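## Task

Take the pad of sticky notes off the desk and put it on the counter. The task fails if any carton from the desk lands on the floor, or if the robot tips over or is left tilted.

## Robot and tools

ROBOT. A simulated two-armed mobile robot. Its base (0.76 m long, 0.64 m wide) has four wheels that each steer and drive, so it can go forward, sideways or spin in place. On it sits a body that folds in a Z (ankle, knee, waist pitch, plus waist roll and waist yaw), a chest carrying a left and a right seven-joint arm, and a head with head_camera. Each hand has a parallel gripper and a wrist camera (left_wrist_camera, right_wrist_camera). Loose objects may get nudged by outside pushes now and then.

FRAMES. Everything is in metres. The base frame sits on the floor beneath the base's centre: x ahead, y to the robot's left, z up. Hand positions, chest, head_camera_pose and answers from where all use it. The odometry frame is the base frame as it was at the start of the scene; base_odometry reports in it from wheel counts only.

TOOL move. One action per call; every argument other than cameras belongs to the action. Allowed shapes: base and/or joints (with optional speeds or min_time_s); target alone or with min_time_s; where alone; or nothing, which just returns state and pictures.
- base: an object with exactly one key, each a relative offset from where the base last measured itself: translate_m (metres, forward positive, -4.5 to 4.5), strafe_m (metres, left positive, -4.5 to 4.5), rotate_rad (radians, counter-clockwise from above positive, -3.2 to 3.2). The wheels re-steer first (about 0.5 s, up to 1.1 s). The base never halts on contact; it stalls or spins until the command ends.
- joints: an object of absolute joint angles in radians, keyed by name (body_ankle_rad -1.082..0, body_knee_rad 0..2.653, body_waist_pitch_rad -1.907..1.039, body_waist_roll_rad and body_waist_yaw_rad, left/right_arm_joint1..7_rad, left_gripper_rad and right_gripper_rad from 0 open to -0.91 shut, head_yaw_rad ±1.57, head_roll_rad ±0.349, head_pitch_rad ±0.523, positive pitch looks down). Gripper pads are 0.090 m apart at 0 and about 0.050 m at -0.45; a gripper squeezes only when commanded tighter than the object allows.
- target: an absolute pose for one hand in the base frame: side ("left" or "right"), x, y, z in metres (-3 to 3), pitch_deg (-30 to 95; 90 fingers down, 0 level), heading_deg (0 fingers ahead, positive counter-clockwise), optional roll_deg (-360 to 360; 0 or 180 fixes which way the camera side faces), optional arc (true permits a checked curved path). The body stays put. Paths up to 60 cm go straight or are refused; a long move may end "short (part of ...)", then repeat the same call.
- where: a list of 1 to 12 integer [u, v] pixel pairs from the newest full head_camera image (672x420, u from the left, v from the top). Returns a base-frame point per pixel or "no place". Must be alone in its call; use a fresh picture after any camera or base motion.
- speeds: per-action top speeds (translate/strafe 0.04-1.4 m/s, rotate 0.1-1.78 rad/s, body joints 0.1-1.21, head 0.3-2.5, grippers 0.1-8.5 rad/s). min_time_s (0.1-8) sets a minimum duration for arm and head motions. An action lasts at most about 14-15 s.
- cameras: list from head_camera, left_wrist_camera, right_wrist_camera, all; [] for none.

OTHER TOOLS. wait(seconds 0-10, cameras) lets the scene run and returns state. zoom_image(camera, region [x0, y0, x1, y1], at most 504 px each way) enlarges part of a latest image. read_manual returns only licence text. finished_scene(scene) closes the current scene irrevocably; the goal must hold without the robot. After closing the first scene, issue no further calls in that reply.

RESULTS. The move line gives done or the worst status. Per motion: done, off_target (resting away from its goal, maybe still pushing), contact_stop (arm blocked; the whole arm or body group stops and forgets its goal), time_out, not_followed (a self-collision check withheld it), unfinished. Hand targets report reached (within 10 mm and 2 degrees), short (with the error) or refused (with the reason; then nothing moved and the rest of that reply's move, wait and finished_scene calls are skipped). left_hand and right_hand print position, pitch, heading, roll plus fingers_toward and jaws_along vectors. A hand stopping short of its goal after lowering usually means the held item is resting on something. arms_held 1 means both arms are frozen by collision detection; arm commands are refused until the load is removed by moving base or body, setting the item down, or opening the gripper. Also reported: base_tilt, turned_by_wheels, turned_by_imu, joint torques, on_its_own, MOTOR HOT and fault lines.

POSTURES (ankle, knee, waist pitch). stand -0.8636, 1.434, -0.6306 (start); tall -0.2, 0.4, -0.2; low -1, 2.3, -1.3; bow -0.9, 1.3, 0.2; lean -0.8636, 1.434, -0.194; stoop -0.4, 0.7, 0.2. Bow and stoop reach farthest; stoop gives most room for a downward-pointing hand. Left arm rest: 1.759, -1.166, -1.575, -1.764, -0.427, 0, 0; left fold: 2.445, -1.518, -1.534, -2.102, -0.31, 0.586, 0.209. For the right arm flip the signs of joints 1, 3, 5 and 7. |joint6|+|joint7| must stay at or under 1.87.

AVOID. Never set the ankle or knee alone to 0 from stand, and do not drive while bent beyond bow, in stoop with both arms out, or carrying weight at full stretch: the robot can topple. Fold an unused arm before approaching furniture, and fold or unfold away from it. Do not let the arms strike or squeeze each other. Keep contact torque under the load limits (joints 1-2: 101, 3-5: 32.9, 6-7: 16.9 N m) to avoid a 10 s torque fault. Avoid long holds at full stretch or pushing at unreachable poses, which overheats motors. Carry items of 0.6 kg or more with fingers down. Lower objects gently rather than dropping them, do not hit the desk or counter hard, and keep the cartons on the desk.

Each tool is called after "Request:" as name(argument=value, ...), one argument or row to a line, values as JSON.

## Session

Request:
move(
  joints={"head_yaw_rad": -1.3},
  speeds={"head_yaw_rad": 2.5},
  cameras=["head_camera"],
)

Request:
move(
  joints={"head_yaw_rad": 1.3},
  speeds={"head_yaw_rad": 2.5},
  cameras=["head_camera"],
)

Scene clock: 1.07 s.
Joint torques (N m): left_arm=[-17.11 10.92 -6.05 -14.03 0.05 -2.59 -0.02] | right_arm=[14.68 7.95 5.72 -14.23 0.13 -2.39 -0.01]
move: done
base_odometry: x=+0.000 y=+0.000 heading=+0.000
turned_by_wheels: +0.000
turned_by_imu: +0.000
base_tilt: forward=+0.1 right=+0.8
base_status: not commanded
joint_positions: body_ankle_rad=-0.864 body_knee_rad=+1.434 body_waist_pitch_rad=-0.631 body_waist_roll_rad=+0.000 body_waist_yaw_rad=+0.000 left_arm_joint1_rad=+1.737 left_arm_joint2_rad=-1.164 left_arm_joint3_rad=-1.607 left_arm_joint4_rad=-1.798 left_arm_joint5_rad=-0.436 left_arm_joint6_rad=-0.012 left_arm_joint7_rad=-0.008 left_gripper_rad=+0.000 right_arm_joint1_rad=-1.779 right_arm_joint2_rad=-1.191 right_arm_joint3_rad=+1.554 right_arm_joint4_rad=-1.726 right_arm_joint5_rad=+0.418 right_arm_joint6_rad=+0.064 right_arm_joint7_rad=+0.013 right_gripper_rad=+0.000 head_yaw_rad=-1.300 head_roll_rad=+0.000 head_pitch_rad=+0.000
joint_status: all done
arms_held: 0
arms_held_load: -
chest: x=+0.0060 y=+0.0000 z=+1.1944 quat_wxyz=(+1.000, +0.000, -0.030, +0.000) (m; base frame)
head_camera_pose: x=+0.0243 y=-0.0888 z=+1.5613 quat_wxyz=(+0.088, -0.108, +0.816, -0.561) (m; base frame)
left_hand: x=+0.6065 y=+0.3274 z=+0.9894 quat_wxyz=(+0.033, +0.660, -0.014, +0.750) pitch_deg=-7.4 heading_deg=-3.8 roll_deg=+178.7 fingers_toward=(+0.99, -0.06, +0.13) jaws_along=(-0.07, -1.00, +0.02) (m; base frame)
right_hand: x=+0.5958 y=-0.3072 z=+0.8862 quat_wxyz=(+0.046, -0.732, -0.015, -0.679) pitch_deg=+4.2 heading_deg=+5.0 roll_deg=+182.7 fingers_toward=(+0.99, +0.09, -0.07) jaws_along=(+0.08, -1.00, -0.05) (m; base frame)
pictures: head_camera
camera_calibration:
head_camera: T_world_to_cam=[[-0.960904, -0.275979, -0.0223249, 0.0336617], [-0.0777173, 0.346226, -0.934926, 1.49228], [0.265749, -0.89664, -0.354139, 0.466863], [0, 0, 0, 1]] pos_world=[0.0242531, -0.0887684, 1.56126]

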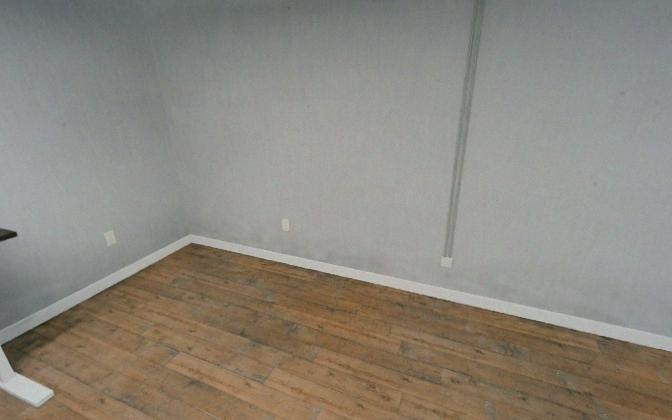

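Scene clock: 2.67 s.
Joint torques (N m): left_arm=[-17.04 10.79 -6.07 -13.87 0.11 -2.64 0.1] | right_arm=[14.17 7.75 5.96 -14.13 0.03 -2.31 0.07]
move: done
base_odometry: x=+0.000 y=+0.000 heading=+0.000
turned_by_wheels: +0.000
turned_by_imu: +0.000
base_tilt: forward=+0.2 right=+0.8
base_status: not commanded
joint_positions: body_ankle_rad=-0.864 body_knee_rad=+1.434 body_waist_pitch_rad=-0.631 body_waist_roll_rad=+0.000 body_waist_yaw_rad=+0.000 left_arm_joint1_rad=+1.737 left_arm_joint2_rad=-1.164 left_arm_joint3_rad=-1.607 left_arm_joint4_rad=-1.798 left_arm_joint5_rad=-0.436 left_arm_joint6_rad=-0.012 left_arm_joint7_rad=-0.008 left_gripper_rad=+0.000 right_arm_joint1_rad=-1.779 right_arm_joint2_rad=-1.191 right_arm_joint3_rad=+1.554 right_arm_joint4_rad=-1.726 right_arm_joint5_rad=+0.418 right_arm_joint6_rad=+0.064 right_arm_joint7_rad=+0.013 right_gripper_rad=+0.000 head_yaw_rad=+1.300 head_roll_rad=+0.000 head_pitch_rad=+0.000
joint_status: all done
arms_held: 0
arms_held_load: -
chest: x=+0.0060 y=+0.0000 z=+1.1944 quat_wxyz=(+1.000, +0.000, -0.030, +0.000) (m; base frame)
head_camera_pose: x=-0.0290 y=+0.1036 z=+1.5580 quat_wxyz=(+0.557, -0.819, +0.081, -0.113) (m; base frame)
left_hand: x=+0.6065 y=+0.3274 z=+0.9894 quat_wxyz=(+0.033, +0.660, -0.014, +0.750) pitch_deg=-7.4 heading_deg=-3.8 roll_deg=+178.7 fingers_toward=(+0.99, -0.06, +0.13) jaws_along=(-0.07, -1.00, +0.02) (m; base frame)
right_hand: x=+0.5958 y=-0.3072 z=+0.8862 quat_wxyz=(+0.046, -0.732, -0.015, -0.679) pitch_deg=+4.2 heading_deg=+5.0 roll_deg=+182.7 fingers_toward=(+0.99, +0.09, -0.07) jaws_along=(+0.08, -1.00, -0.05) (m; base frame)
pictures: head_camera
camera_calibration:
head_camera: T_world_to_cam=[[0.961517, -0.258191, 0.0939268, -0.0917828], [-0.00731399, -0.365802, -0.930664, 1.4877], [0.274648, 0.894162, -0.353613, 0.466319], [0, 0, 0, 1]] pos_world=[-0.028942, 0.103539, 1.55806]

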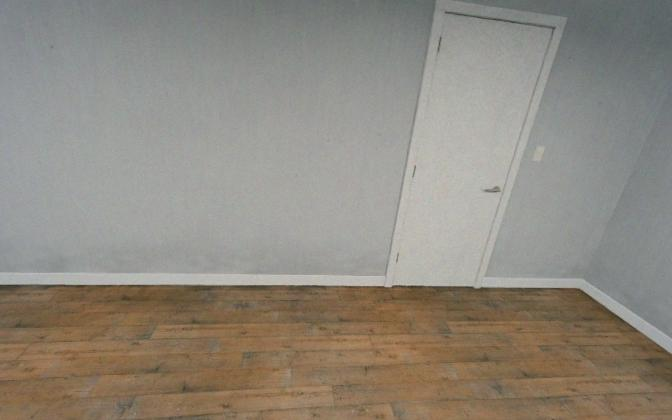

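Request:
move(
  joints={"head_yaw_rad": 0.0, "head_pitch_rad": -0.3, "body_ankle_rad": -0.4, "body_knee_rad": 0.7, "body_waist_pitch_rad": 0.2, "left_arm_joint1_rad": 2.445, "left_arm_joint2_rad": -1.518, "left_arm_joint3_rad": -1.534, "left_arm_joint4_rad": -2.102, "left_arm_joint5_rad": -0.31, "left_arm_joint6_rad": 0.586, "left_arm_joint7_rad": 0.209},
  speeds={"head_yaw_rad": 2.5, "body_knee_rad": 0.6},
  cameras=["head_camera"],
)

Request:
move(
  joints={"right_arm_joint1_rad": -1.685, "right_arm_joint2_rad": 1.564, "right_arm_joint3_rad": 2.31, "right_arm_joint4_rad": -1.354, "right_arm_joint5_rad": 0.584, "right_arm_joint6_rad": -0.683, "right_arm_joint7_rad": 1.008},
  cameras=["head_camera"],
)

Scene clock: 7.77 s.
Joint torques (N m): left_arm=[16.82 -0.77 0.78 -8.65 0.5 0.1 0.48] | right_arm=[-0.44 6.32 4.39 -11.56 0.03 -1.95 0.23]
move: done
base_odometry: x=+0.000 y=+0.000 heading=+0.000
turned_by_wheels: +0.000
turned_by_imu: -0.001
base_tilt: forward=+0.2 right=+0.8
base_status: not commanded
joint_positions: body_ankle_rad=-0.400 body_knee_rad=+0.700 body_waist_pitch_rad=+0.200 body_waist_roll_rad=+0.000 body_waist_yaw_rad=+0.000 left_arm_joint1_rad=+2.443 left_arm_joint2_rad=-1.515 left_arm_joint3_rad=-1.535 left_arm_joint4_rad=-2.101 left_arm_joint5_rad=-0.311 left_arm_joint6_rad=+0.584 left_arm_joint7_rad=+0.207 left_gripper_rad=+0.000 right_arm_joint1_rad=-1.779 right_arm_joint2_rad=-1.191 right_arm_joint3_rad=+1.554 right_arm_joint4_rad=-1.726 right_arm_joint5_rad=+0.418 right_arm_joint6_rad=+0.064 right_arm_joint7_rad=+0.013 right_gripper_rad=+0.000 head_yaw_rad=+0.000 head_roll_rad=+0.000 head_pitch_rad=-0.300
joint_status: all done
arms_held: 0
arms_held_load: -
chest: x=+0.2936 y=+0.0000 z=+1.2801 quat_wxyz=(+0.969, +0.000, +0.247, +0.000) (m; base frame)
head_camera_pose: x=+0.5245 y=+0.0277 z=+1.5970 quat_wxyz=(+0.329, -0.632, +0.611, -0.344) (m; base frame)
left_hand: x=+0.2448 y=+0.2407 z=+0.6617 quat_wxyz=(+0.006, +0.993, +0.099, +0.056) pitch_deg=+83.5 heading_deg=-0.2 roll_deg=+168.4 fingers_toward=(+0.11, +0.00, -0.99) jaws_along=(+0.20, -0.98, +0.02) (m; base frame)
right_hand: x=+0.6294 y=-0.3072 z=+0.7055 quat_wxyz=(+0.048, -0.892, -0.002, -0.450) pitch_deg=+36.1 heading_deg=+6.2 roll_deg=+186.0 fingers_toward=(+0.80, +0.09, -0.59) jaws_along=(+0.05, -1.00, -0.08) (m; base frame)
pictures: head_camera
camera_calibration:
head_camera: T_world_to_cam=[[0.0159605, -0.999318, 0.0332988, -0.033922], [-0.54683, -0.0366052, -0.836443, 1.6236], [0.837091, -0.00485877, -0.547042, 0.434635], [0, 0, 0, 1]] pos_world=[0.524549, 0.0276453, 1.59695]

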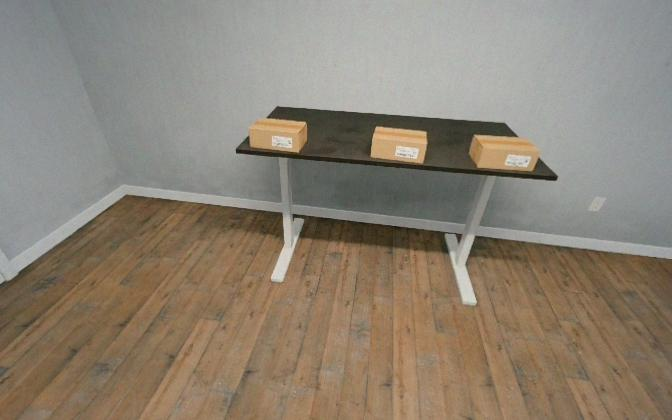

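Scene clock: 13.97 s.
Joint torques (N m): left_arm=[16.58 0.12 0.61 -8.71 0.38 0.02 0.38] | right_arm=[27.69 -7.16 5.16 12.42 0.04 -0.1 0.25]
move: done
base_odometry: x=+0.000 y=+0.000 heading=+0.000
turned_by_wheels: +0.000
turned_by_imu: -0.001
base_tilt: forward=+0.2 right=+0.8
base_status: not commanded
joint_positions: body_ankle_rad=-0.400 body_knee_rad=+0.700 body_waist_pitch_rad=+0.200 body_waist_roll_rad=+0.000 body_waist_yaw_rad=+0.000 left_arm_joint1_rad=+2.444 left_arm_joint2_rad=-1.516 left_arm_joint3_rad=-1.535 left_arm_joint4_rad=-2.101 left_arm_joint5_rad=-0.311 left_arm_joint6_rad=+0.585 left_arm_joint7_rad=+0.208 left_gripper_rad=+0.000 right_arm_joint1_rad=-1.688 right_arm_joint2_rad=+1.563 right_arm_joint3_rad=+2.310 right_arm_joint4_rad=-1.355 right_arm_joint5_rad=+0.583 right_arm_joint6_rad=-0.682 right_arm_joint7_rad=+1.007 right_gripper_rad=+0.000 head_yaw_rad=+0.000 head_roll_rad=+0.000 head_pitch_rad=-0.300
joint_status: all done
arms_held: 0
arms_held_load: -
chest: x=+0.2936 y=+0.0000 z=+1.2801 quat_wxyz=(+0.969, +0.000, +0.247, +0.000) (m; base frame)
head_camera_pose: x=+0.5245 y=+0.0277 z=+1.5970 quat_wxyz=(+0.329, -0.632, +0.611, -0.344) (m; base frame)
left_hand: x=+0.2444 y=+0.2406 z=+0.6617 quat_wxyz=(+0.006, +0.993, +0.100, +0.056) pitch_deg=+83.6 heading_deg=-0.1 roll_deg=+168.4 fingers_toward=(+0.11, +0.00, -0.99) jaws_along=(+0.20, -0.98, +0.02) (m; base frame)
right_hand: x=+0.7801 y=-0.0300 z=+1.1577 quat_wxyz=(-0.129, +0.000, -0.992, -0.001) pitch_deg=+75.1 heading_deg=+0.3 roll_deg=+0.3 fingers_toward=(+0.26, +0.00, -0.97) jaws_along=(+0.00, +1.00, +0.00) (m; base frame)
pictures: head_camera
camera_calibration:
head_camera: T_world_to_cam=[[0.0159605, -0.999318, 0.0332988, -0.033922], [-0.54683, -0.0366052, -0.836443, 1.6236], [0.837091, -0.00485877, -0.547042, 0.434635], [0, 0, 0, 1]] pos_world=[0.524549, 0.0276453, 1.59695]

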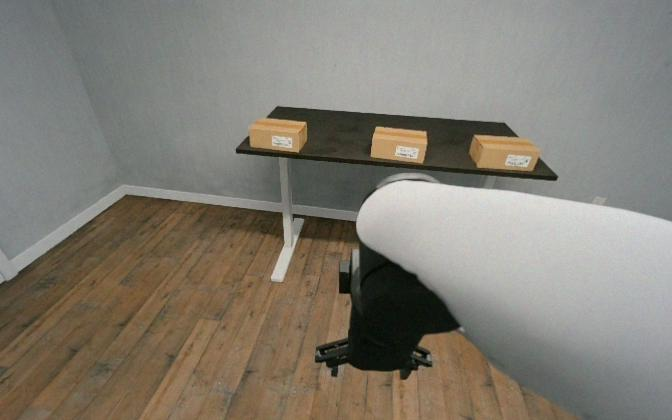

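Request:
move(
  where=[
    [265, 151],
    [530, 175],
    [345, 159],
  ],
)

Scene clock: 14.80 s.
Joint torques (N m): left_arm=[16.59 -0.57 0.68 -8.81 0.48 0.07 0.38] | right_arm=[27.44 -7.29 5.23 12.51 0.07 -0.05 0.25]
base_odometry: x=+0.000 y=+0.000 heading=+0.000
turned_by_wheels: +0.000
turned_by_imu: +0.000
base_tilt: forward=+0.2 right=+0.9
where, head_camera: pixel (265, 151): x +1.971, y +0.370, z +0.973; pixel (530, 175): x +1.846, y -0.856, z +0.959; pixel (345, 159): x +1.933, y -0.016, z +0.964. By the robot's depth camera.
base_status: not commanded
joint_positions: body_ankle_rad=-0.400 body_knee_rad=+0.700 body_waist_pitch_rad=+0.200 body_waist_roll_rad=+0.000 body_waist_yaw_rad=+0.000 left_arm_joint1_rad=+2.444 left_arm_joint2_rad=-1.516 left_arm_joint3_rad=-1.535 left_arm_joint4_rad=-2.101 left_arm_joint5_rad=-0.311 left_arm_joint6_rad=+0.585 left_arm_joint7_rad=+0.208 left_gripper_rad=+0.000 right_arm_joint1_rad=-1.688 right_arm_joint2_rad=+1.563 right_arm_joint3_rad=+2.310 right_arm_joint4_rad=-1.355 right_arm_joint5_rad=+0.583 right_arm_joint6_rad=-0.682 right_arm_joint7_rad=+1.007 right_gripper_rad=+0.000 head_yaw_rad=+0.000 head_roll_rad=+0.000 head_pitch_rad=-0.300
joint_status: all done
arms_held: 0
arms_held_load: -
chest: x=+0.2936 y=+0.0000 z=+1.2801 quat_wxyz=(+0.969, +0.000, +0.247, +0.000) (m; base frame)
head_camera_pose: x=+0.5245 y=+0.0277 z=+1.5970 quat_wxyz=(+0.329, -0.632, +0.611, -0.344) (m; base frame)
left_hand: x=+0.2444 y=+0.2406 z=+0.6617 quat_wxyz=(+0.006, +0.993, +0.100, +0.056) pitch_deg=+83.6 heading_deg=-0.1 roll_deg=+168.4 fingers_toward=(+0.11, +0.00, -0.99) jaws_along=(+0.20, -0.98, +0.02) (m; base frame)
right_hand: x=+0.7801 y=-0.0300 z=+1.1577 quat_wxyz=(-0.129, +0.000, -0.992, -0.001) pitch_deg=+75.1 heading_deg=+0.3 roll_deg=+0.3 fingers_toward=(+0.26, +0.00, -0.97) jaws_along=(+0.00, +1.00, +0.00) (m; base frame)
pictures: none

Request:
move(
  base={"rotate_rad": -0.1},
  joints={"head_pitch_rad": 0.0},
)

Request:
move(
  base={"translate_m": 1.42},
  cameras=["head_camera", "right_wrist_camera"],
)

Scene clock: 16.80 s.
Joint torques (N m): left_arm=[16.38 0.01 0.18 -8.28 0.44 0 0.31] | right_arm=[26.92 -7.02 5.21 12.17 0.14 0.13 0.01]
move: done
base_odometry: x=+0.000 y=+0.000 heading=-0.100
turned_by_wheels: -0.100
turned_by_imu: -0.100
base_tilt: forward=+0.2 right=+0.8
base_status: done
joint_positions: body_ankle_rad=-0.400 body_knee_rad=+0.700 body_waist_pitch_rad=+0.200 body_waist_roll_rad=+0.000 body_waist_yaw_rad=+0.000 left_arm_joint1_rad=+2.444 left_arm_joint2_rad=-1.516 left_arm_joint3_rad=-1.534 left_arm_joint4_rad=-2.101 left_arm_joint5_rad=-0.311 left_arm_joint6_rad=+0.585 left_arm_joint7_rad=+0.208 left_gripper_rad=+0.000 right_arm_joint1_rad=-1.687 right_arm_joint2_rad=+1.563 right_arm_joint3_rad=+2.310 right_arm_joint4_rad=-1.354 right_arm_joint5_rad=+0.583 right_arm_joint6_rad=-0.682 right_arm_joint7_rad=+1.008 right_gripper_rad=+0.000 head_yaw_rad=+0.000 head_roll_rad=+0.000 head_pitch_rad=+0.000
joint_status: all done
arms_held: 0
arms_held_load: -
chest: x=+0.2936 y=-0.0001 z=+1.2801 quat_wxyz=(+0.969, +0.000, +0.247, +0.000) (m; base frame)
head_camera_pose: x=+0.5448 y=+0.0275 z=+1.5588 quat_wxyz=(+0.234, -0.677, +0.654, -0.246) (m; base frame)
left_hand: x=+0.2442 y=+0.2401 z=+0.6618 quat_wxyz=(+0.006, +0.993, +0.100, +0.056) pitch_deg=+83.6 heading_deg=-0.4 roll_deg=+168.2 fingers_toward=(+0.11, +0.00, -0.99) jaws_along=(+0.20, -0.98, +0.02) (m; base frame)
right_hand: x=+0.7803 y=-0.0305 z=+1.1583 quat_wxyz=(-0.130, -0.001, -0.992, +0.000) pitch_deg=+75.1 heading_deg=+0.2 roll_deg=+0.2 fingers_toward=(+0.26, +0.00, -0.97) jaws_along=(+0.00, +1.00, +0.00) (m; base frame)
pictures: none

Scene clock: 22.33 s.
Joint torques (N m): left_arm=[17.05 -0.34 0.27 -7.97 0.39 -0.09 0.36] | right_arm=[27.23 -7.33 5.11 12.26 0.04 0.06 -0.22]
move: done
base_odometry: x=+1.413 y=-0.137 heading=-0.097
turned_by_wheels: +0.002
turned_by_imu: +0.000
base_tilt: forward=+0.2 right=+0.9
base_status: done
joint_positions: body_ankle_rad=-0.400 body_knee_rad=+0.700 body_waist_pitch_rad=+0.200 body_waist_roll_rad=+0.000 body_waist_yaw_rad=+0.000 left_arm_joint1_rad=+2.444 left_arm_joint2_rad=-1.516 left_arm_joint3_rad=-1.534 left_arm_joint4_rad=-2.102 left_arm_joint5_rad=-0.311 left_arm_joint6_rad=+0.585 left_arm_joint7_rad=+0.208 left_gripper_rad=+0.000 right_arm_joint1_rad=-1.686 right_arm_joint2_rad=+1.563 right_arm_joint3_rad=+2.310 right_arm_joint4_rad=-1.354 right_arm_joint5_rad=+0.583 right_arm_joint6_rad=-0.683 right_arm_joint7_rad=+1.008 right_gripper_rad=+0.000 head_yaw_rad=+0.000 head_roll_rad=+0.000 head_pitch_rad=+0.000
joint_status: not commanded
arms_held: 0
arms_held_load: -
chest: x=+0.2936 y=+0.0000 z=+1.2800 quat_wxyz=(+0.969, +0.000, +0.248, +0.000) (m; base frame)
head_camera_pose: x=+0.5449 y=+0.0276 z=+1.5587 quat_wxyz=(+0.234, -0.677, +0.654, -0.246) (m; base frame)
left_hand: x=+0.2446 y=+0.2401 z=+0.6620 quat_wxyz=(+0.006, +0.993, +0.100, +0.056) pitch_deg=+83.6 heading_deg=-0.4 roll_deg=+168.1 fingers_toward=(+0.11, +0.00, -0.99) jaws_along=(+0.20, -0.98, +0.02) (m; base frame)
right_hand: x=+0.7803 y=-0.0301 z=+1.1585 quat_wxyz=(-0.130, +0.000, -0.992, +0.000) pitch_deg=+75.1 heading_deg=+0.1 roll_deg=+0.1 fingers_toward=(+0.26, +0.00, -0.97) jaws_along=(+0.00, +1.00, +0.00) (m; base frame)
pictures: head_camera, right_wrist_camera
camera_calibration:
head_camera: T_world_to_cam=[[0.025076, -0.999322, 0.0269523, -0.028049], [-0.769641, -0.0365046, -0.637432, 1.41399], [0.637984, -0.00475936, -0.770035, 0.852729], [0, 0, 0, 1]] pos_world=[0.544939, 0.0276455, 1.55871]
right_wrist_camera: T_world_to_cam=[[0.0164491, -0.999736, 0.016053, -0.0664395], [-0.959978, -0.0113014, 0.279847, 0.431002], [-0.279592, -0.0200137, -0.95991, 1.46782], [0, 0, 0, 1]] pos_world=[0.825235, -0.0321744, 1.28943]

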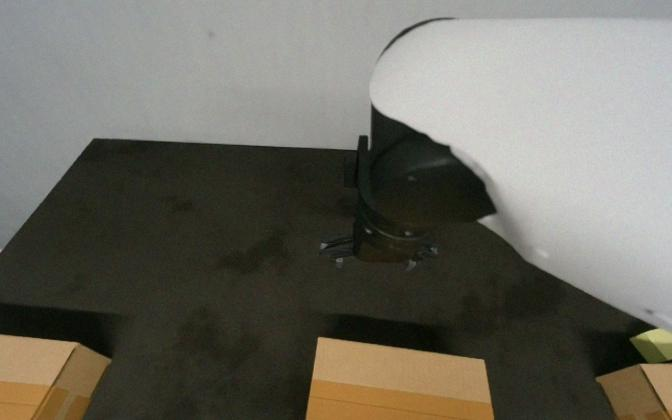

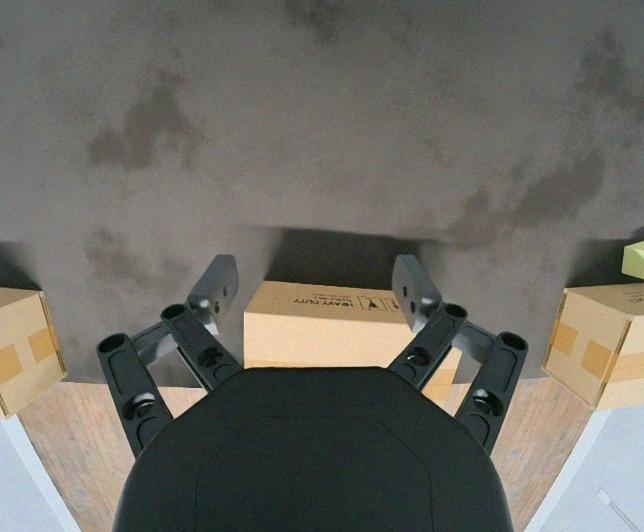

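Request:
move(
  base={"strafe_m": -0.52},
  cameras=["head_camera", "right_wrist_camera"],
)

Scene clock: 28.17 s.
Joint torques (N m): left_arm=[16.15 1.15 0.38 -7.93 0.38 -0.08 0.21] | right_arm=[26.85 -7.46 5.17 12.28 -0.09 0.08 -0.19]
move: done
base_odometry: x=+1.364 y=-0.654 heading=-0.102
turned_by_wheels: -0.004
turned_by_imu: +0.002
base_tilt: forward=+0.2 right=+0.9
base_status: done
joint_positions: body_ankle_rad=-0.400 body_knee_rad=+0.700 body_waist_pitch_rad=+0.200 body_waist_roll_rad=+0.000 body_waist_yaw_rad=+0.000 left_arm_joint1_rad=+2.445 left_arm_joint2_rad=-1.519 left_arm_joint3_rad=-1.534 left_arm_joint4_rad=-2.102 left_arm_joint5_rad=-0.311 left_arm_joint6_rad=+0.585 left_arm_joint7_rad=+0.208 left_gripper_rad=+0.000 right_arm_joint1_rad=-1.686 right_arm_joint2_rad=+1.564 right_arm_joint3_rad=+2.310 right_arm_joint4_rad=-1.354 right_arm_joint5_rad=+0.583 right_arm_joint6_rad=-0.683 right_arm_joint7_rad=+1.008 right_gripper_rad=+0.000 head_yaw_rad=+0.000 head_roll_rad=+0.000 head_pitch_rad=+0.000
joint_status: not commanded
arms_held: 0
arms_held_load: -
chest: x=+0.2936 y=+0.0000 z=+1.2800 quat_wxyz=(+0.969, +0.000, +0.248, +0.000) (m; base frame)
head_camera_pose: x=+0.5449 y=+0.0276 z=+1.5587 quat_wxyz=(+0.234, -0.677, +0.654, -0.246) (m; base frame)
left_hand: x=+0.2442 y=+0.2398 z=+0.6620 quat_wxyz=(+0.006, +0.993, +0.101, +0.055) pitch_deg=+83.6 heading_deg=-0.3 roll_deg=+168.1 fingers_toward=(+0.11, +0.00, -0.99) jaws_along=(+0.20, -0.98, +0.02) (m; base frame)
right_hand: x=+0.7801 y=-0.0300 z=+1.1584 quat_wxyz=(-0.130, +0.000, -0.992, +0.000) pitch_deg=+75.1 heading_deg=-0.1 roll_deg=-0.1 fingers_toward=(+0.26, +0.00, -0.97) jaws_along=(+0.00, +1.00, +0.00) (m; base frame)
pictures: head_camera, right_wrist_camera
camera_calibration:
head_camera: T_world_to_cam=[[0.0250599, -0.999326, 0.0268139, -0.0278241], [-0.769601, -0.0364041, -0.637486, 1.41405], [0.638033, -0.00466064, -0.769995, 0.852637], [0, 0, 0, 1]] pos_world=[0.544939, 0.0276456, 1.55871]
right_wrist_camera: T_world_to_cam=[[0.0169201, -0.999713, 0.0169583, -0.0677877], [-0.959998, -0.0115022, 0.279769, 0.431019], [-0.279494, -0.0210137, -0.959917, 1.46769], [0, 0, 0, 1]] pos_world=[0.825136, -0.0319689, 1.28943]

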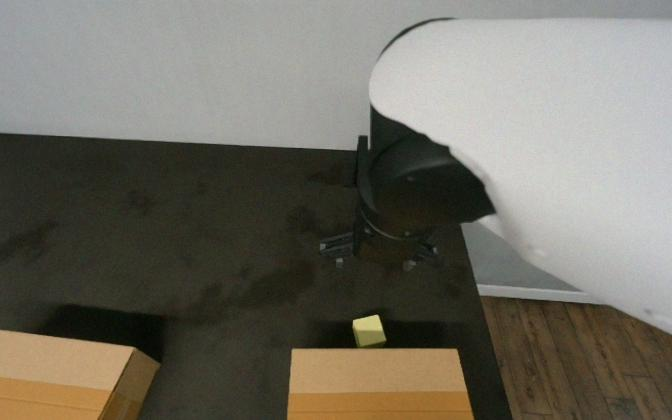

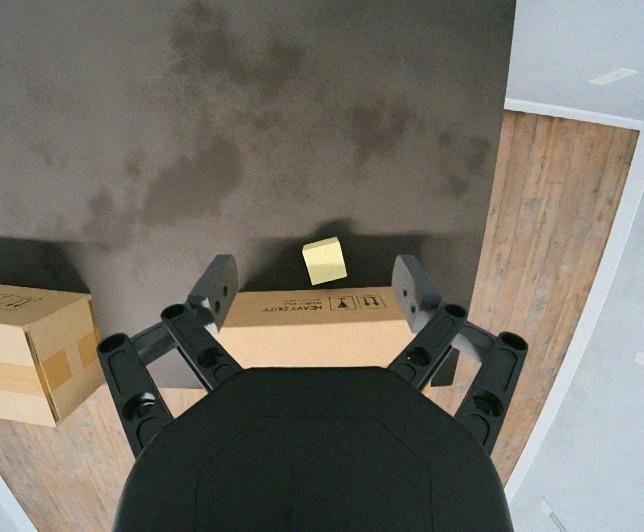

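Request:
move(
  where=[
    [369, 323],
    [357, 322],
    [379, 319],
    [382, 333],
    [360, 336],
    [400, 345],
    [375,358],
  ],
)

Request:
zoom_image(
  camera="head_camera",
  region=[330, 300, 410, 370],
)

Request:
zoom_image(
  camera="right_wrist_camera",
  region=[270, 200, 390, 320],
)

Scene clock: 29.00 s.
Joint torques (N m): left_arm=[16.31 0.8 0.27 -8.01 0.31 -0.06 0.29] | right_arm=[26.73 -7.26 5.14 12.22 0.02 0.04 -0.09]
base_odometry: x=+1.364 y=-0.654 heading=-0.102
turned_by_wheels: +0.000
turned_by_imu: +0.000
base_tilt: forward=+0.3 right=+0.8
where, head_camera: pixel (369, 323): x +0.755, y -0.042, z +0.994; pixel (357, 322): x +0.757, y -0.020, z +0.992; pixel (379, 319): x +0.763, y -0.060, z +0.992; pixel (382, 333): x +0.739, y -0.064, z +0.992; pixel (360, 336): x +0.732, y -0.025, z +0.993; pixel (400, 345): x +0.731, y -0.101, z +0.957; pixel (375, 358): x +0.681, y -0.041, z +1.055. By the robot's depth camera.
base_status: done
joint_positions: body_ankle_rad=-0.400 body_knee_rad=+0.700 body_waist_pitch_rad=+0.200 body_waist_roll_rad=+0.000 body_waist_yaw_rad=+0.000 left_arm_joint1_rad=+2.445 left_arm_joint2_rad=-1.519 left_arm_joint3_rad=-1.534 left_arm_joint4_rad=-2.102 left_arm_joint5_rad=-0.311 left_arm_joint6_rad=+0.585 left_arm_joint7_rad=+0.208 left_gripper_rad=+0.000 right_arm_joint1_rad=-1.686 right_arm_joint2_rad=+1.564 right_arm_joint3_rad=+2.310 right_arm_joint4_rad=-1.354 right_arm_joint5_rad=+0.583 right_arm_joint6_rad=-0.683 right_arm_joint7_rad=+1.008 right_gripper_rad=+0.000 head_yaw_rad=+0.000 head_roll_rad=+0.000 head_pitch_rad=+0.000
joint_status: not commanded
arms_held: 0
arms_held_load: -
chest: x=+0.2936 y=+0.0000 z=+1.2800 quat_wxyz=(+0.969, +0.000, +0.248, +0.000) (m; base frame)
head_camera_pose: x=+0.5449 y=+0.0276 z=+1.5587 quat_wxyz=(+0.234, -0.677, +0.654, -0.246) (m; base frame)
left_hand: x=+0.2442 y=+0.2398 z=+0.6620 quat_wxyz=(+0.006, +0.993, +0.101, +0.055) pitch_deg=+83.6 heading_deg=-0.3 roll_deg=+168.1 fingers_toward=(+0.11, +0.00, -0.99) jaws_along=(+0.20, -0.98, +0.02) (m; base frame)
right_hand: x=+0.7801 y=-0.0300 z=+1.1584 quat_wxyz=(-0.130, +0.000, -0.992, +0.000) pitch_deg=+75.1 heading_deg=-0.1 roll_deg=-0.1 fingers_toward=(+0.26, +0.00, -0.97) jaws_along=(+0.00, +1.00, +0.00) (m; base frame)
pictures: none

Scaled by 6.300.
This view is cut from an older image: the scene may have changed since it was taken.

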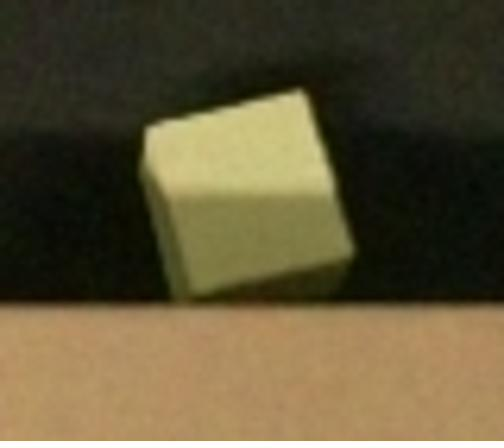

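Scaled by 4.200 from the camera's 644x532 image, which has a finer 1265x1045 frame.
This view is cut from an older image: the scene may have changed since it was taken.

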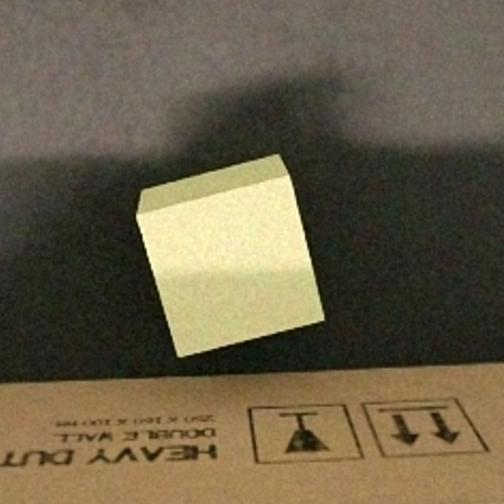

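Request:
move(
  target={"side": "right", "x": 0.754, "y": -0.04, "z": 1.09, "pitch_deg": 87, "heading_deg": 13, "roll_deg": 0},
  cameras=["right_wrist_camera"],
)

Scene clock: 32.03 s.
Joint torques (N m): left_arm=[16.37 1.4 0.28 -7.93 0.35 -0.05 0.3] | right_arm=[26.65 -7.67 5.04 12.22 -0.21 0.16 -0.14]
move: refused
base_odometry: x=+1.364 y=-0.654 heading=-0.102
turned_by_wheels: +0.000
turned_by_imu: +0.000
base_tilt: forward=+0.2 right=+0.8
base_status: not commanded
joint_positions: body_ankle_rad=-0.400 body_knee_rad=+0.700 body_waist_pitch_rad=+0.200 body_waist_roll_rad=+0.000 body_waist_yaw_rad=+0.000 left_arm_joint1_rad=+2.445 left_arm_joint2_rad=-1.519 left_arm_joint3_rad=-1.534 left_arm_joint4_rad=-2.102 left_arm_joint5_rad=-0.311 left_arm_joint6_rad=+0.585 left_arm_joint7_rad=+0.208 left_gripper_rad=+0.000 right_arm_joint1_rad=-1.686 right_arm_joint2_rad=+1.564 right_arm_joint3_rad=+2.310 right_arm_joint4_rad=-1.354 right_arm_joint5_rad=+0.583 right_arm_joint6_rad=-0.683 right_arm_joint7_rad=+1.008 right_gripper_rad=+0.000 head_yaw_rad=+0.000 head_roll_rad=+0.000 head_pitch_rad=+0.000
joint_status: not commanded
arms_held: 0
arms_held_load: -
chest: x=+0.2936 y=+0.0000 z=+1.2800 quat_wxyz=(+0.969, +0.000, +0.248, +0.000) (m; base frame)
head_camera_pose: x=+0.5449 y=+0.0276 z=+1.5587 quat_wxyz=(+0.234, -0.677, +0.654, -0.246) (m; base frame)
left_hand: x=+0.2442 y=+0.2398 z=+0.6620 quat_wxyz=(+0.006, +0.993, +0.101, +0.055) pitch_deg=+83.6 heading_deg=-0.3 roll_deg=+168.1 fingers_toward=(+0.11, +0.00, -0.99) jaws_along=(+0.20, -0.98, +0.02) (m; base frame)
right_hand: x=+0.7801 y=-0.0300 z=+1.1584 quat_wxyz=(-0.130, +0.000, -0.992, +0.000) pitch_deg=+75.1 heading_deg=-0.1 roll_deg=-0.1 fingers_toward=(+0.26, +0.00, -0.97) jaws_along=(+0.00, +1.00, +0.00) (m; base frame)
right_hand_status: refused: the best posture that gets there brings the right wrist within 0.00 rad of the stop that joints 6 and 7 share (needs 0.10 rad clear). Nothing moved. A plan exists at "z" 1.05, or at "pitch_deg" 82.
pictures: right_wrist_camera
camera_calibration:
right_wrist_camera: T_world_to_cam=[[0.0169201, -0.999713, 0.0169583, -0.0677877], [-0.959998, -0.0115022, 0.279769, 0.431019], [-0.279494, -0.0210137, -0.959917, 1.46769], [0, 0, 0, 1]] pos_world=[0.825136, -0.0319689, 1.28943]

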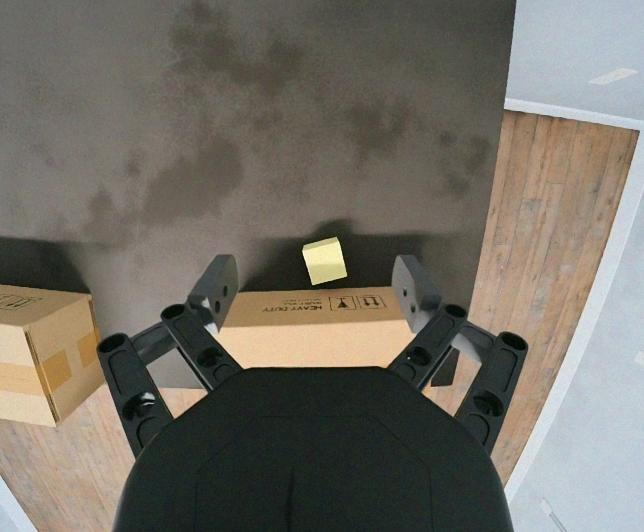

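Request:
move(
  target={"side": "right", "x": 0.79, "y": -0.033, "z": 1.045, "pitch_deg": 86, "heading_deg": 13, "roll_deg": 0},
)

Request:
move(
  target={"side": "right", "x": 0.756, "y": -0.041, "z": 1.02, "pitch_deg": 86, "heading_deg": 13, "roll_deg": 0},
  cameras=["right_wrist_camera"],
)

Scene clock: 33.47 s.
Joint torques (N m): left_arm=[16.25 1.58 0.38 -8.08 0.36 -0.08 0.23] | right_arm=[26.73 -7.78 5.14 12.3 -0.06 0.08 -0.14]
move: refused
base_odometry: x=+1.364 y=-0.654 heading=-0.102
turned_by_wheels: +0.000
turned_by_imu: +0.000
base_tilt: forward=+0.3 right=+0.9
base_status: not commanded
joint_positions: body_ankle_rad=-0.400 body_knee_rad=+0.700 body_waist_pitch_rad=+0.200 body_waist_roll_rad=+0.000 body_waist_yaw_rad=+0.000 left_arm_joint1_rad=+2.445 left_arm_joint2_rad=-1.519 left_arm_joint3_rad=-1.534 left_arm_joint4_rad=-2.102 left_arm_joint5_rad=-0.311 left_arm_joint6_rad=+0.585 left_arm_joint7_rad=+0.208 left_gripper_rad=+0.000 right_arm_joint1_rad=-1.686 right_arm_joint2_rad=+1.564 right_arm_joint3_rad=+2.310 right_arm_joint4_rad=-1.354 right_arm_joint5_rad=+0.583 right_arm_joint6_rad=-0.683 right_arm_joint7_rad=+1.008 right_gripper_rad=+0.000 head_yaw_rad=+0.000 head_roll_rad=+0.000 head_pitch_rad=+0.000
joint_status: not commanded
arms_held: 0
arms_held_load: -
chest: x=+0.2936 y=+0.0000 z=+1.2800 quat_wxyz=(+0.969, +0.000, +0.248, +0.000) (m; base frame)
head_camera_pose: x=+0.5449 y=+0.0276 z=+1.5587 quat_wxyz=(+0.234, -0.677, +0.654, -0.246) (m; base frame)
left_hand: x=+0.2442 y=+0.2398 z=+0.6620 quat_wxyz=(+0.006, +0.993, +0.101, +0.055) pitch_deg=+83.6 heading_deg=-0.3 roll_deg=+168.1 fingers_toward=(+0.11, +0.00, -0.99) jaws_along=(+0.20, -0.98, +0.02) (m; base frame)
right_hand: x=+0.7801 y=-0.0300 z=+1.1584 quat_wxyz=(-0.130, +0.000, -0.992, +0.000) pitch_deg=+75.1 heading_deg=-0.1 roll_deg=-0.1 fingers_toward=(+0.26, +0.00, -0.97) jaws_along=(+0.00, +1.00, +0.00) (m; base frame)
right_hand_status: refused: the best posture that gets there brings the right wrist within 0.00 rad of the stop that joints 6 and 7 share (needs 0.10 rad clear). Nothing moved. A plan exists at "z" 1.005, or at "pitch_deg" 81.
pictures: none

not run: a stop came earlier in this reply.

Request:
move(
  target={"side": "right", "x": 0.80, "y": -0.031, "z": 1.05, "pitch_deg": 80, "heading_deg": 13, "roll_deg": 0},
)

Request:
move(
  target={"side": "right", "x": 0.80, "y": -0.031, "z": 0.987, "pitch_deg": 86, "heading_deg": 13, "roll_deg": 0},
  cameras=["right_wrist_camera"],
)

Scene clock: 36.47 s.
Joint torques (N m): left_arm=[16.27 0.86 0.39 -7.9 0.23 -0.13 0.27] | right_arm=[29.58 -6.51 6.93 10.95 -0.66 0 -0.41]
move: done
base_odometry: x=+1.364 y=-0.654 heading=-0.102
turned_by_wheels: +0.000
turned_by_imu: +0.000
base_tilt: forward=+0.2 right=+0.8
base_status: not commanded
joint_positions: body_ankle_rad=-0.400 body_knee_rad=+0.700 body_waist_pitch_rad=+0.200 body_waist_roll_rad=+0.000 body_waist_yaw_rad=+0.000 left_arm_joint1_rad=+2.445 left_arm_joint2_rad=-1.519 left_arm_joint3_rad=-1.534 left_arm_joint4_rad=-2.102 left_arm_joint5_rad=-0.311 left_arm_joint6_rad=+0.585 left_arm_joint7_rad=+0.208 left_gripper_rad=+0.000 right_arm_joint1_rad=-1.959 right_arm_joint2_rad=+1.554 right_arm_joint3_rad=+2.293 right_arm_joint4_rad=-1.291 right_arm_joint5_rad=+0.194 right_arm_joint6_rad=-0.810 right_arm_joint7_rad=+0.735 right_gripper_rad=+0.000 head_yaw_rad=+0.000 head_roll_rad=+0.000 head_pitch_rad=+0.000
joint_status: not commanded
arms_held: 0
arms_held_load: -
chest: x=+0.2936 y=+0.0000 z=+1.2800 quat_wxyz=(+0.969, +0.000, +0.248, +0.000) (m; base frame)
head_camera_pose: x=+0.5449 y=+0.0276 z=+1.5588 quat_wxyz=(+0.234, -0.677, +0.654, -0.246) (m; base frame)
left_hand: x=+0.2442 y=+0.2398 z=+0.6620 quat_wxyz=(+0.006, +0.993, +0.101, +0.055) pitch_deg=+83.6 heading_deg=-0.3 roll_deg=+168.1 fingers_toward=(+0.11, +0.00, -0.99) jaws_along=(+0.20, -0.98, +0.02) (m; base frame)
right_hand: x=+0.7999 y=-0.0308 z=+1.0502 quat_wxyz=(-0.087, +0.113, -0.990, -0.009) pitch_deg=+80.0 heading_deg=+12.4 roll_deg=-0.7 fingers_toward=(+0.17, +0.04, -0.98) jaws_along=(-0.23, +0.97, +0.00) (m; base frame)
right_hand_status: reached (straight line, to end with the hand's camera side forward, planned for 1.1 s): 0 mm and 0.1 deg off.
pictures: none

Scene clock: 37.70 s.
Joint torques (N m): left_arm=[16.05 1.15 0.34 -7.94 0.28 -0.08 0.25] | right_arm=[32.16 -3.76 6.12 10.36 -0.64 -0.23 -0.31]
move: done
base_odometry: x=+1.364 y=-0.654 heading=-0.102
turned_by_wheels: +0.000
turned_by_imu: +0.000
base_tilt: forward=+0.2 right=+0.8
base_status: not commanded
joint_positions: body_ankle_rad=-0.400 body_knee_rad=+0.700 body_waist_pitch_rad=+0.200 body_waist_roll_rad=+0.000 body_waist_yaw_rad=+0.000 left_arm_joint1_rad=+2.445 left_arm_joint2_rad=-1.519 left_arm_joint3_rad=-1.534 left_arm_joint4_rad=-2.102 left_arm_joint5_rad=-0.311 left_arm_joint6_rad=+0.585 left_arm_joint7_rad=+0.208 left_gripper_rad=+0.000 right_arm_joint1_rad=-2.143 right_arm_joint2_rad=+1.620 right_arm_joint3_rad=+2.257 right_arm_joint4_rad=-1.120 right_arm_joint5_rad=+0.187 right_arm_joint6_rad=-0.883 right_arm_joint7_rad=+0.729 right_gripper_rad=+0.000 head_yaw_rad=+0.000 head_roll_rad=+0.000 head_pitch_rad=+0.000
joint_status: not commanded
arms_held: 0
arms_held_load: -
chest: x=+0.2936 y=+0.0000 z=+1.2800 quat_wxyz=(+0.969, +0.000, +0.248, +0.000) (m; base frame)
head_camera_pose: x=+0.5449 y=+0.0276 z=+1.5588 quat_wxyz=(+0.234, -0.677, +0.654, -0.246) (m; base frame)
left_hand: x=+0.2442 y=+0.2398 z=+0.6620 quat_wxyz=(+0.006, +0.993, +0.101, +0.055) pitch_deg=+83.6 heading_deg=-0.3 roll_deg=+168.1 fingers_toward=(+0.11, +0.00, -0.99) jaws_along=(+0.20, -0.98, +0.02) (m; base frame)
right_hand: x=+0.8005 y=-0.0314 z=+0.9877 quat_wxyz=(-0.035, +0.112, -0.993, -0.004) pitch_deg=+85.9 heading_deg=+12.9 roll_deg=+0.0 fingers_toward=(+0.07, +0.02, -1.00) jaws_along=(-0.22, +0.97, +0.00) (m; base frame)
right_hand_status: reached (straight line, to end with the hand's camera side forward, planned for 0.7 s): 1 mm and 0.2 deg off.
pictures: right_wrist_camera
camera_calibration:
right_wrist_camera: T_world_to_cam=[[0.241798, -0.970246, 0.0124949, -0.241254], [-0.864992, -0.209697, 0.455868, 0.242079], [-0.439684, -0.121036, -0.88996, 1.36533], [0, 0, 0, 1]] pos_world=[0.868044, -0.0180589, 1.10775]

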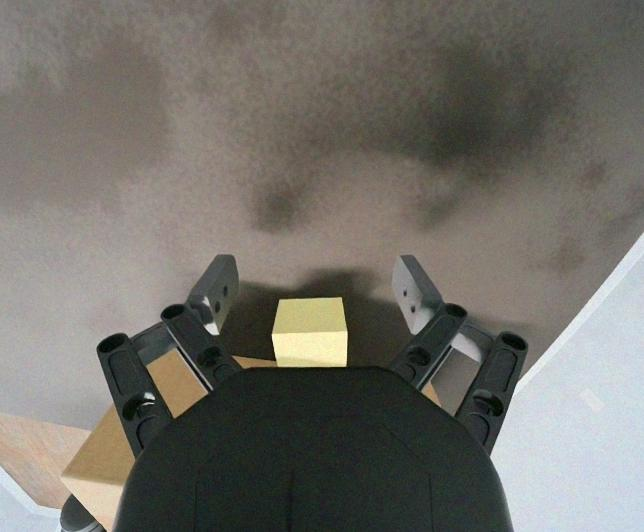

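Request:
move(
  target={"side": "right", "x": 0.755, "y": -0.04, "z": 0.986, "pitch_deg": 86, "heading_deg": 13, "roll_deg": 0},
  cameras=["right_wrist_camera", "head_camera"],
)

Request:
move(
  joints={"right_gripper_rad": -0.7},
  cameras=["right_wrist_camera"],
)

Scene clock: 40.17 s.
Joint torques (N m): left_arm=[16.2 1.1 0.36 -7.97 0.39 -0.09 0.24] | right_arm=[31.66 -5.9 7.26 8.95 -0.48 0.18 -0.33]
move: done
base_odometry: x=+1.364 y=-0.654 heading=-0.102
turned_by_wheels: +0.000
turned_by_imu: +0.000
base_tilt: forward=+0.2 right=+0.8
base_status: not commanded
joint_positions: body_ankle_rad=-0.400 body_knee_rad=+0.700 body_waist_pitch_rad=+0.200 body_waist_roll_rad=+0.000 body_waist_yaw_rad=+0.000 left_arm_joint1_rad=+2.445 left_arm_joint2_rad=-1.519 left_arm_joint3_rad=-1.534 left_arm_joint4_rad=-2.102 left_arm_joint5_rad=-0.311 left_arm_joint6_rad=+0.585 left_arm_joint7_rad=+0.208 left_gripper_rad=+0.000 right_arm_joint1_rad=-2.034 right_arm_joint2_rad=+1.547 right_arm_joint3_rad=+2.267 right_arm_joint4_rad=-1.397 right_arm_joint5_rad=+0.182 right_arm_joint6_rad=-0.744 right_arm_joint7_rad=+0.710 right_gripper_rad=+0.000 head_yaw_rad=+0.000 head_roll_rad=+0.000 head_pitch_rad=+0.000
joint_status: not commanded
arms_held: 0
arms_held_load: -
chest: x=+0.2936 y=+0.0000 z=+1.2800 quat_wxyz=(+0.969, +0.000, +0.248, +0.000) (m; base frame)
head_camera_pose: x=+0.5449 y=+0.0277 z=+1.5588 quat_wxyz=(+0.234, -0.677, +0.654, -0.246) (m; base frame)
left_hand: x=+0.2442 y=+0.2398 z=+0.6620 quat_wxyz=(+0.006, +0.993, +0.101, +0.055) pitch_deg=+83.6 heading_deg=-0.3 roll_deg=+168.1 fingers_toward=(+0.11, +0.00, -0.99) jaws_along=(+0.20, -0.98, +0.02) (m; base frame)
right_hand: x=+0.7536 y=-0.0401 z=+0.9843 quat_wxyz=(-0.033, +0.114, -0.993, -0.003) pitch_deg=+86.2 heading_deg=+13.1 roll_deg=+0.0 fingers_toward=(+0.06, +0.01, -1.00) jaws_along=(-0.23, +0.97, +0.00) (m; base frame)
right_hand_status: reached (straight line, to end with the hand's camera side forward, planned for 0.9 s): 2 mm and 0.3 deg off.
pictures: head_camera, right_wrist_camera
camera_calibration:
head_camera: T_world_to_cam=[[0.0251357, -0.999323, 0.0268788, -0.0279694], [-0.769549, -0.0365043, -0.637543, 1.41417], [0.638092, -0.00465943, -0.769946, 0.852604], [0, 0, 0, 1]] pos_world=[0.544939, 0.0276455, 1.55881]
right_wrist_camera: T_world_to_cam=[[0.245126, -0.969386, 0.014299, -0.24263], [-0.862103, -0.211204, 0.46062, 0.194236], [-0.443499, -0.125237, -0.887482, 1.34102], [0, 0, 0, 1]] pos_world=[0.821666, -0.0262336, 1.10413]

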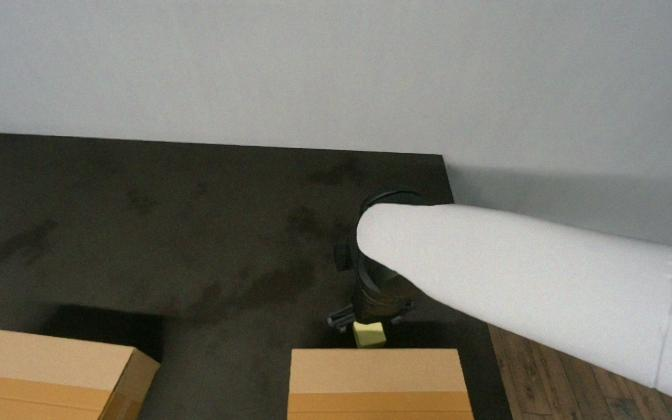

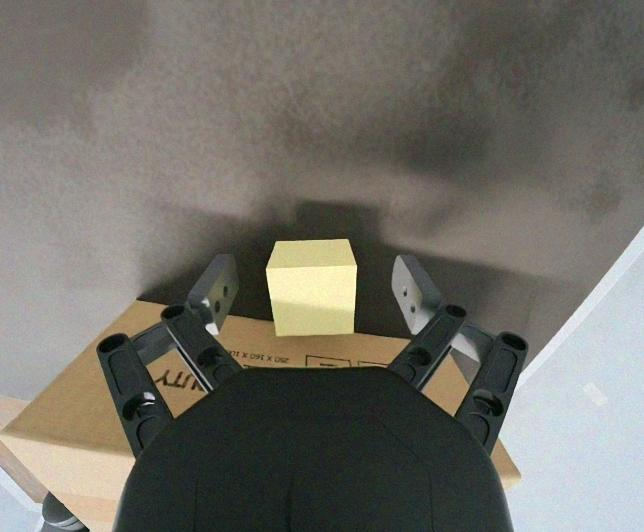

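Scene clock: 41.27 s.
Joint torques (N m): left_arm=[16.02 1.03 0.39 -8.06 0.31 -0.07 0.28] | right_arm=[31.43 -5.81 7.15 9.1 -0.53 0.09 -0.29]
move: off_target
base_odometry: x=+1.364 y=-0.654 heading=-0.102
turned_by_wheels: +0.000
turned_by_imu: +0.000
base_tilt: forward=+0.2 right=+0.8
base_status: not commanded
joint_positions: body_ankle_rad=-0.400 body_knee_rad=+0.700 body_waist_pitch_rad=+0.200 body_waist_roll_rad=+0.000 body_waist_yaw_rad=+0.000 left_arm_joint1_rad=+2.445 left_arm_joint2_rad=-1.519 left_arm_joint3_rad=-1.534 left_arm_joint4_rad=-2.102 left_arm_joint5_rad=-0.311 left_arm_joint6_rad=+0.585 left_arm_joint7_rad=+0.208 left_gripper_rad=+0.000 right_arm_joint1_rad=-2.033 right_arm_joint2_rad=+1.547 right_arm_joint3_rad=+2.268 right_arm_joint4_rad=-1.397 right_arm_joint5_rad=+0.182 right_arm_joint6_rad=-0.744 right_arm_joint7_rad=+0.710 right_gripper_rad=-0.489 head_yaw_rad=+0.000 head_roll_rad=+0.000 head_pitch_rad=+0.000
joint_status: right_gripper_rad off_target (ended at -0.489, target -0.700)
arms_held: 0
arms_held_load: -
chest: x=+0.2936 y=+0.0000 z=+1.2800 quat_wxyz=(+0.969, +0.000, +0.248, +0.000) (m; base frame)
head_camera_pose: x=+0.5449 y=+0.0277 z=+1.5588 quat_wxyz=(+0.234, -0.677, +0.654, -0.246) (m; base frame)
left_hand: x=+0.2442 y=+0.2398 z=+0.6620 quat_wxyz=(+0.006, +0.993, +0.101, +0.055) pitch_deg=+83.6 heading_deg=-0.3 roll_deg=+168.1 fingers_toward=(+0.11, +0.00, -0.99) jaws_along=(+0.20, -0.98, +0.02) (m; base frame)
right_hand: x=+0.7537 y=-0.0399 z=+0.9847 quat_wxyz=(-0.033, +0.114, -0.993, -0.003) pitch_deg=+86.2 heading_deg=+13.1 roll_deg=+0.0 fingers_toward=(+0.06, +0.01, -1.00) jaws_along=(-0.23, +0.97, +0.00) (m; base frame)
pictures: right_wrist_camera
camera_calibration:
right_wrist_camera: T_world_to_cam=[[0.245237, -0.969364, 0.0138554, -0.242068], [-0.862366, -0.211593, 0.459949, 0.195123], [-0.442927, -0.124745, -0.887837, 1.34138], [0, 0, 0, 1]] pos_world=[0.821763, -0.0260357, 1.10453]

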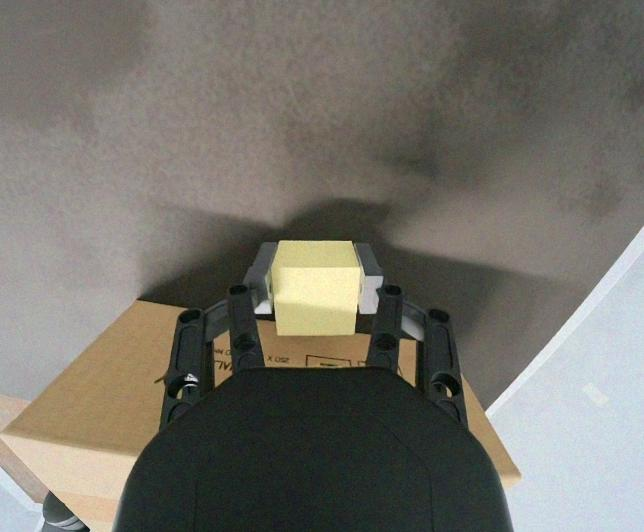

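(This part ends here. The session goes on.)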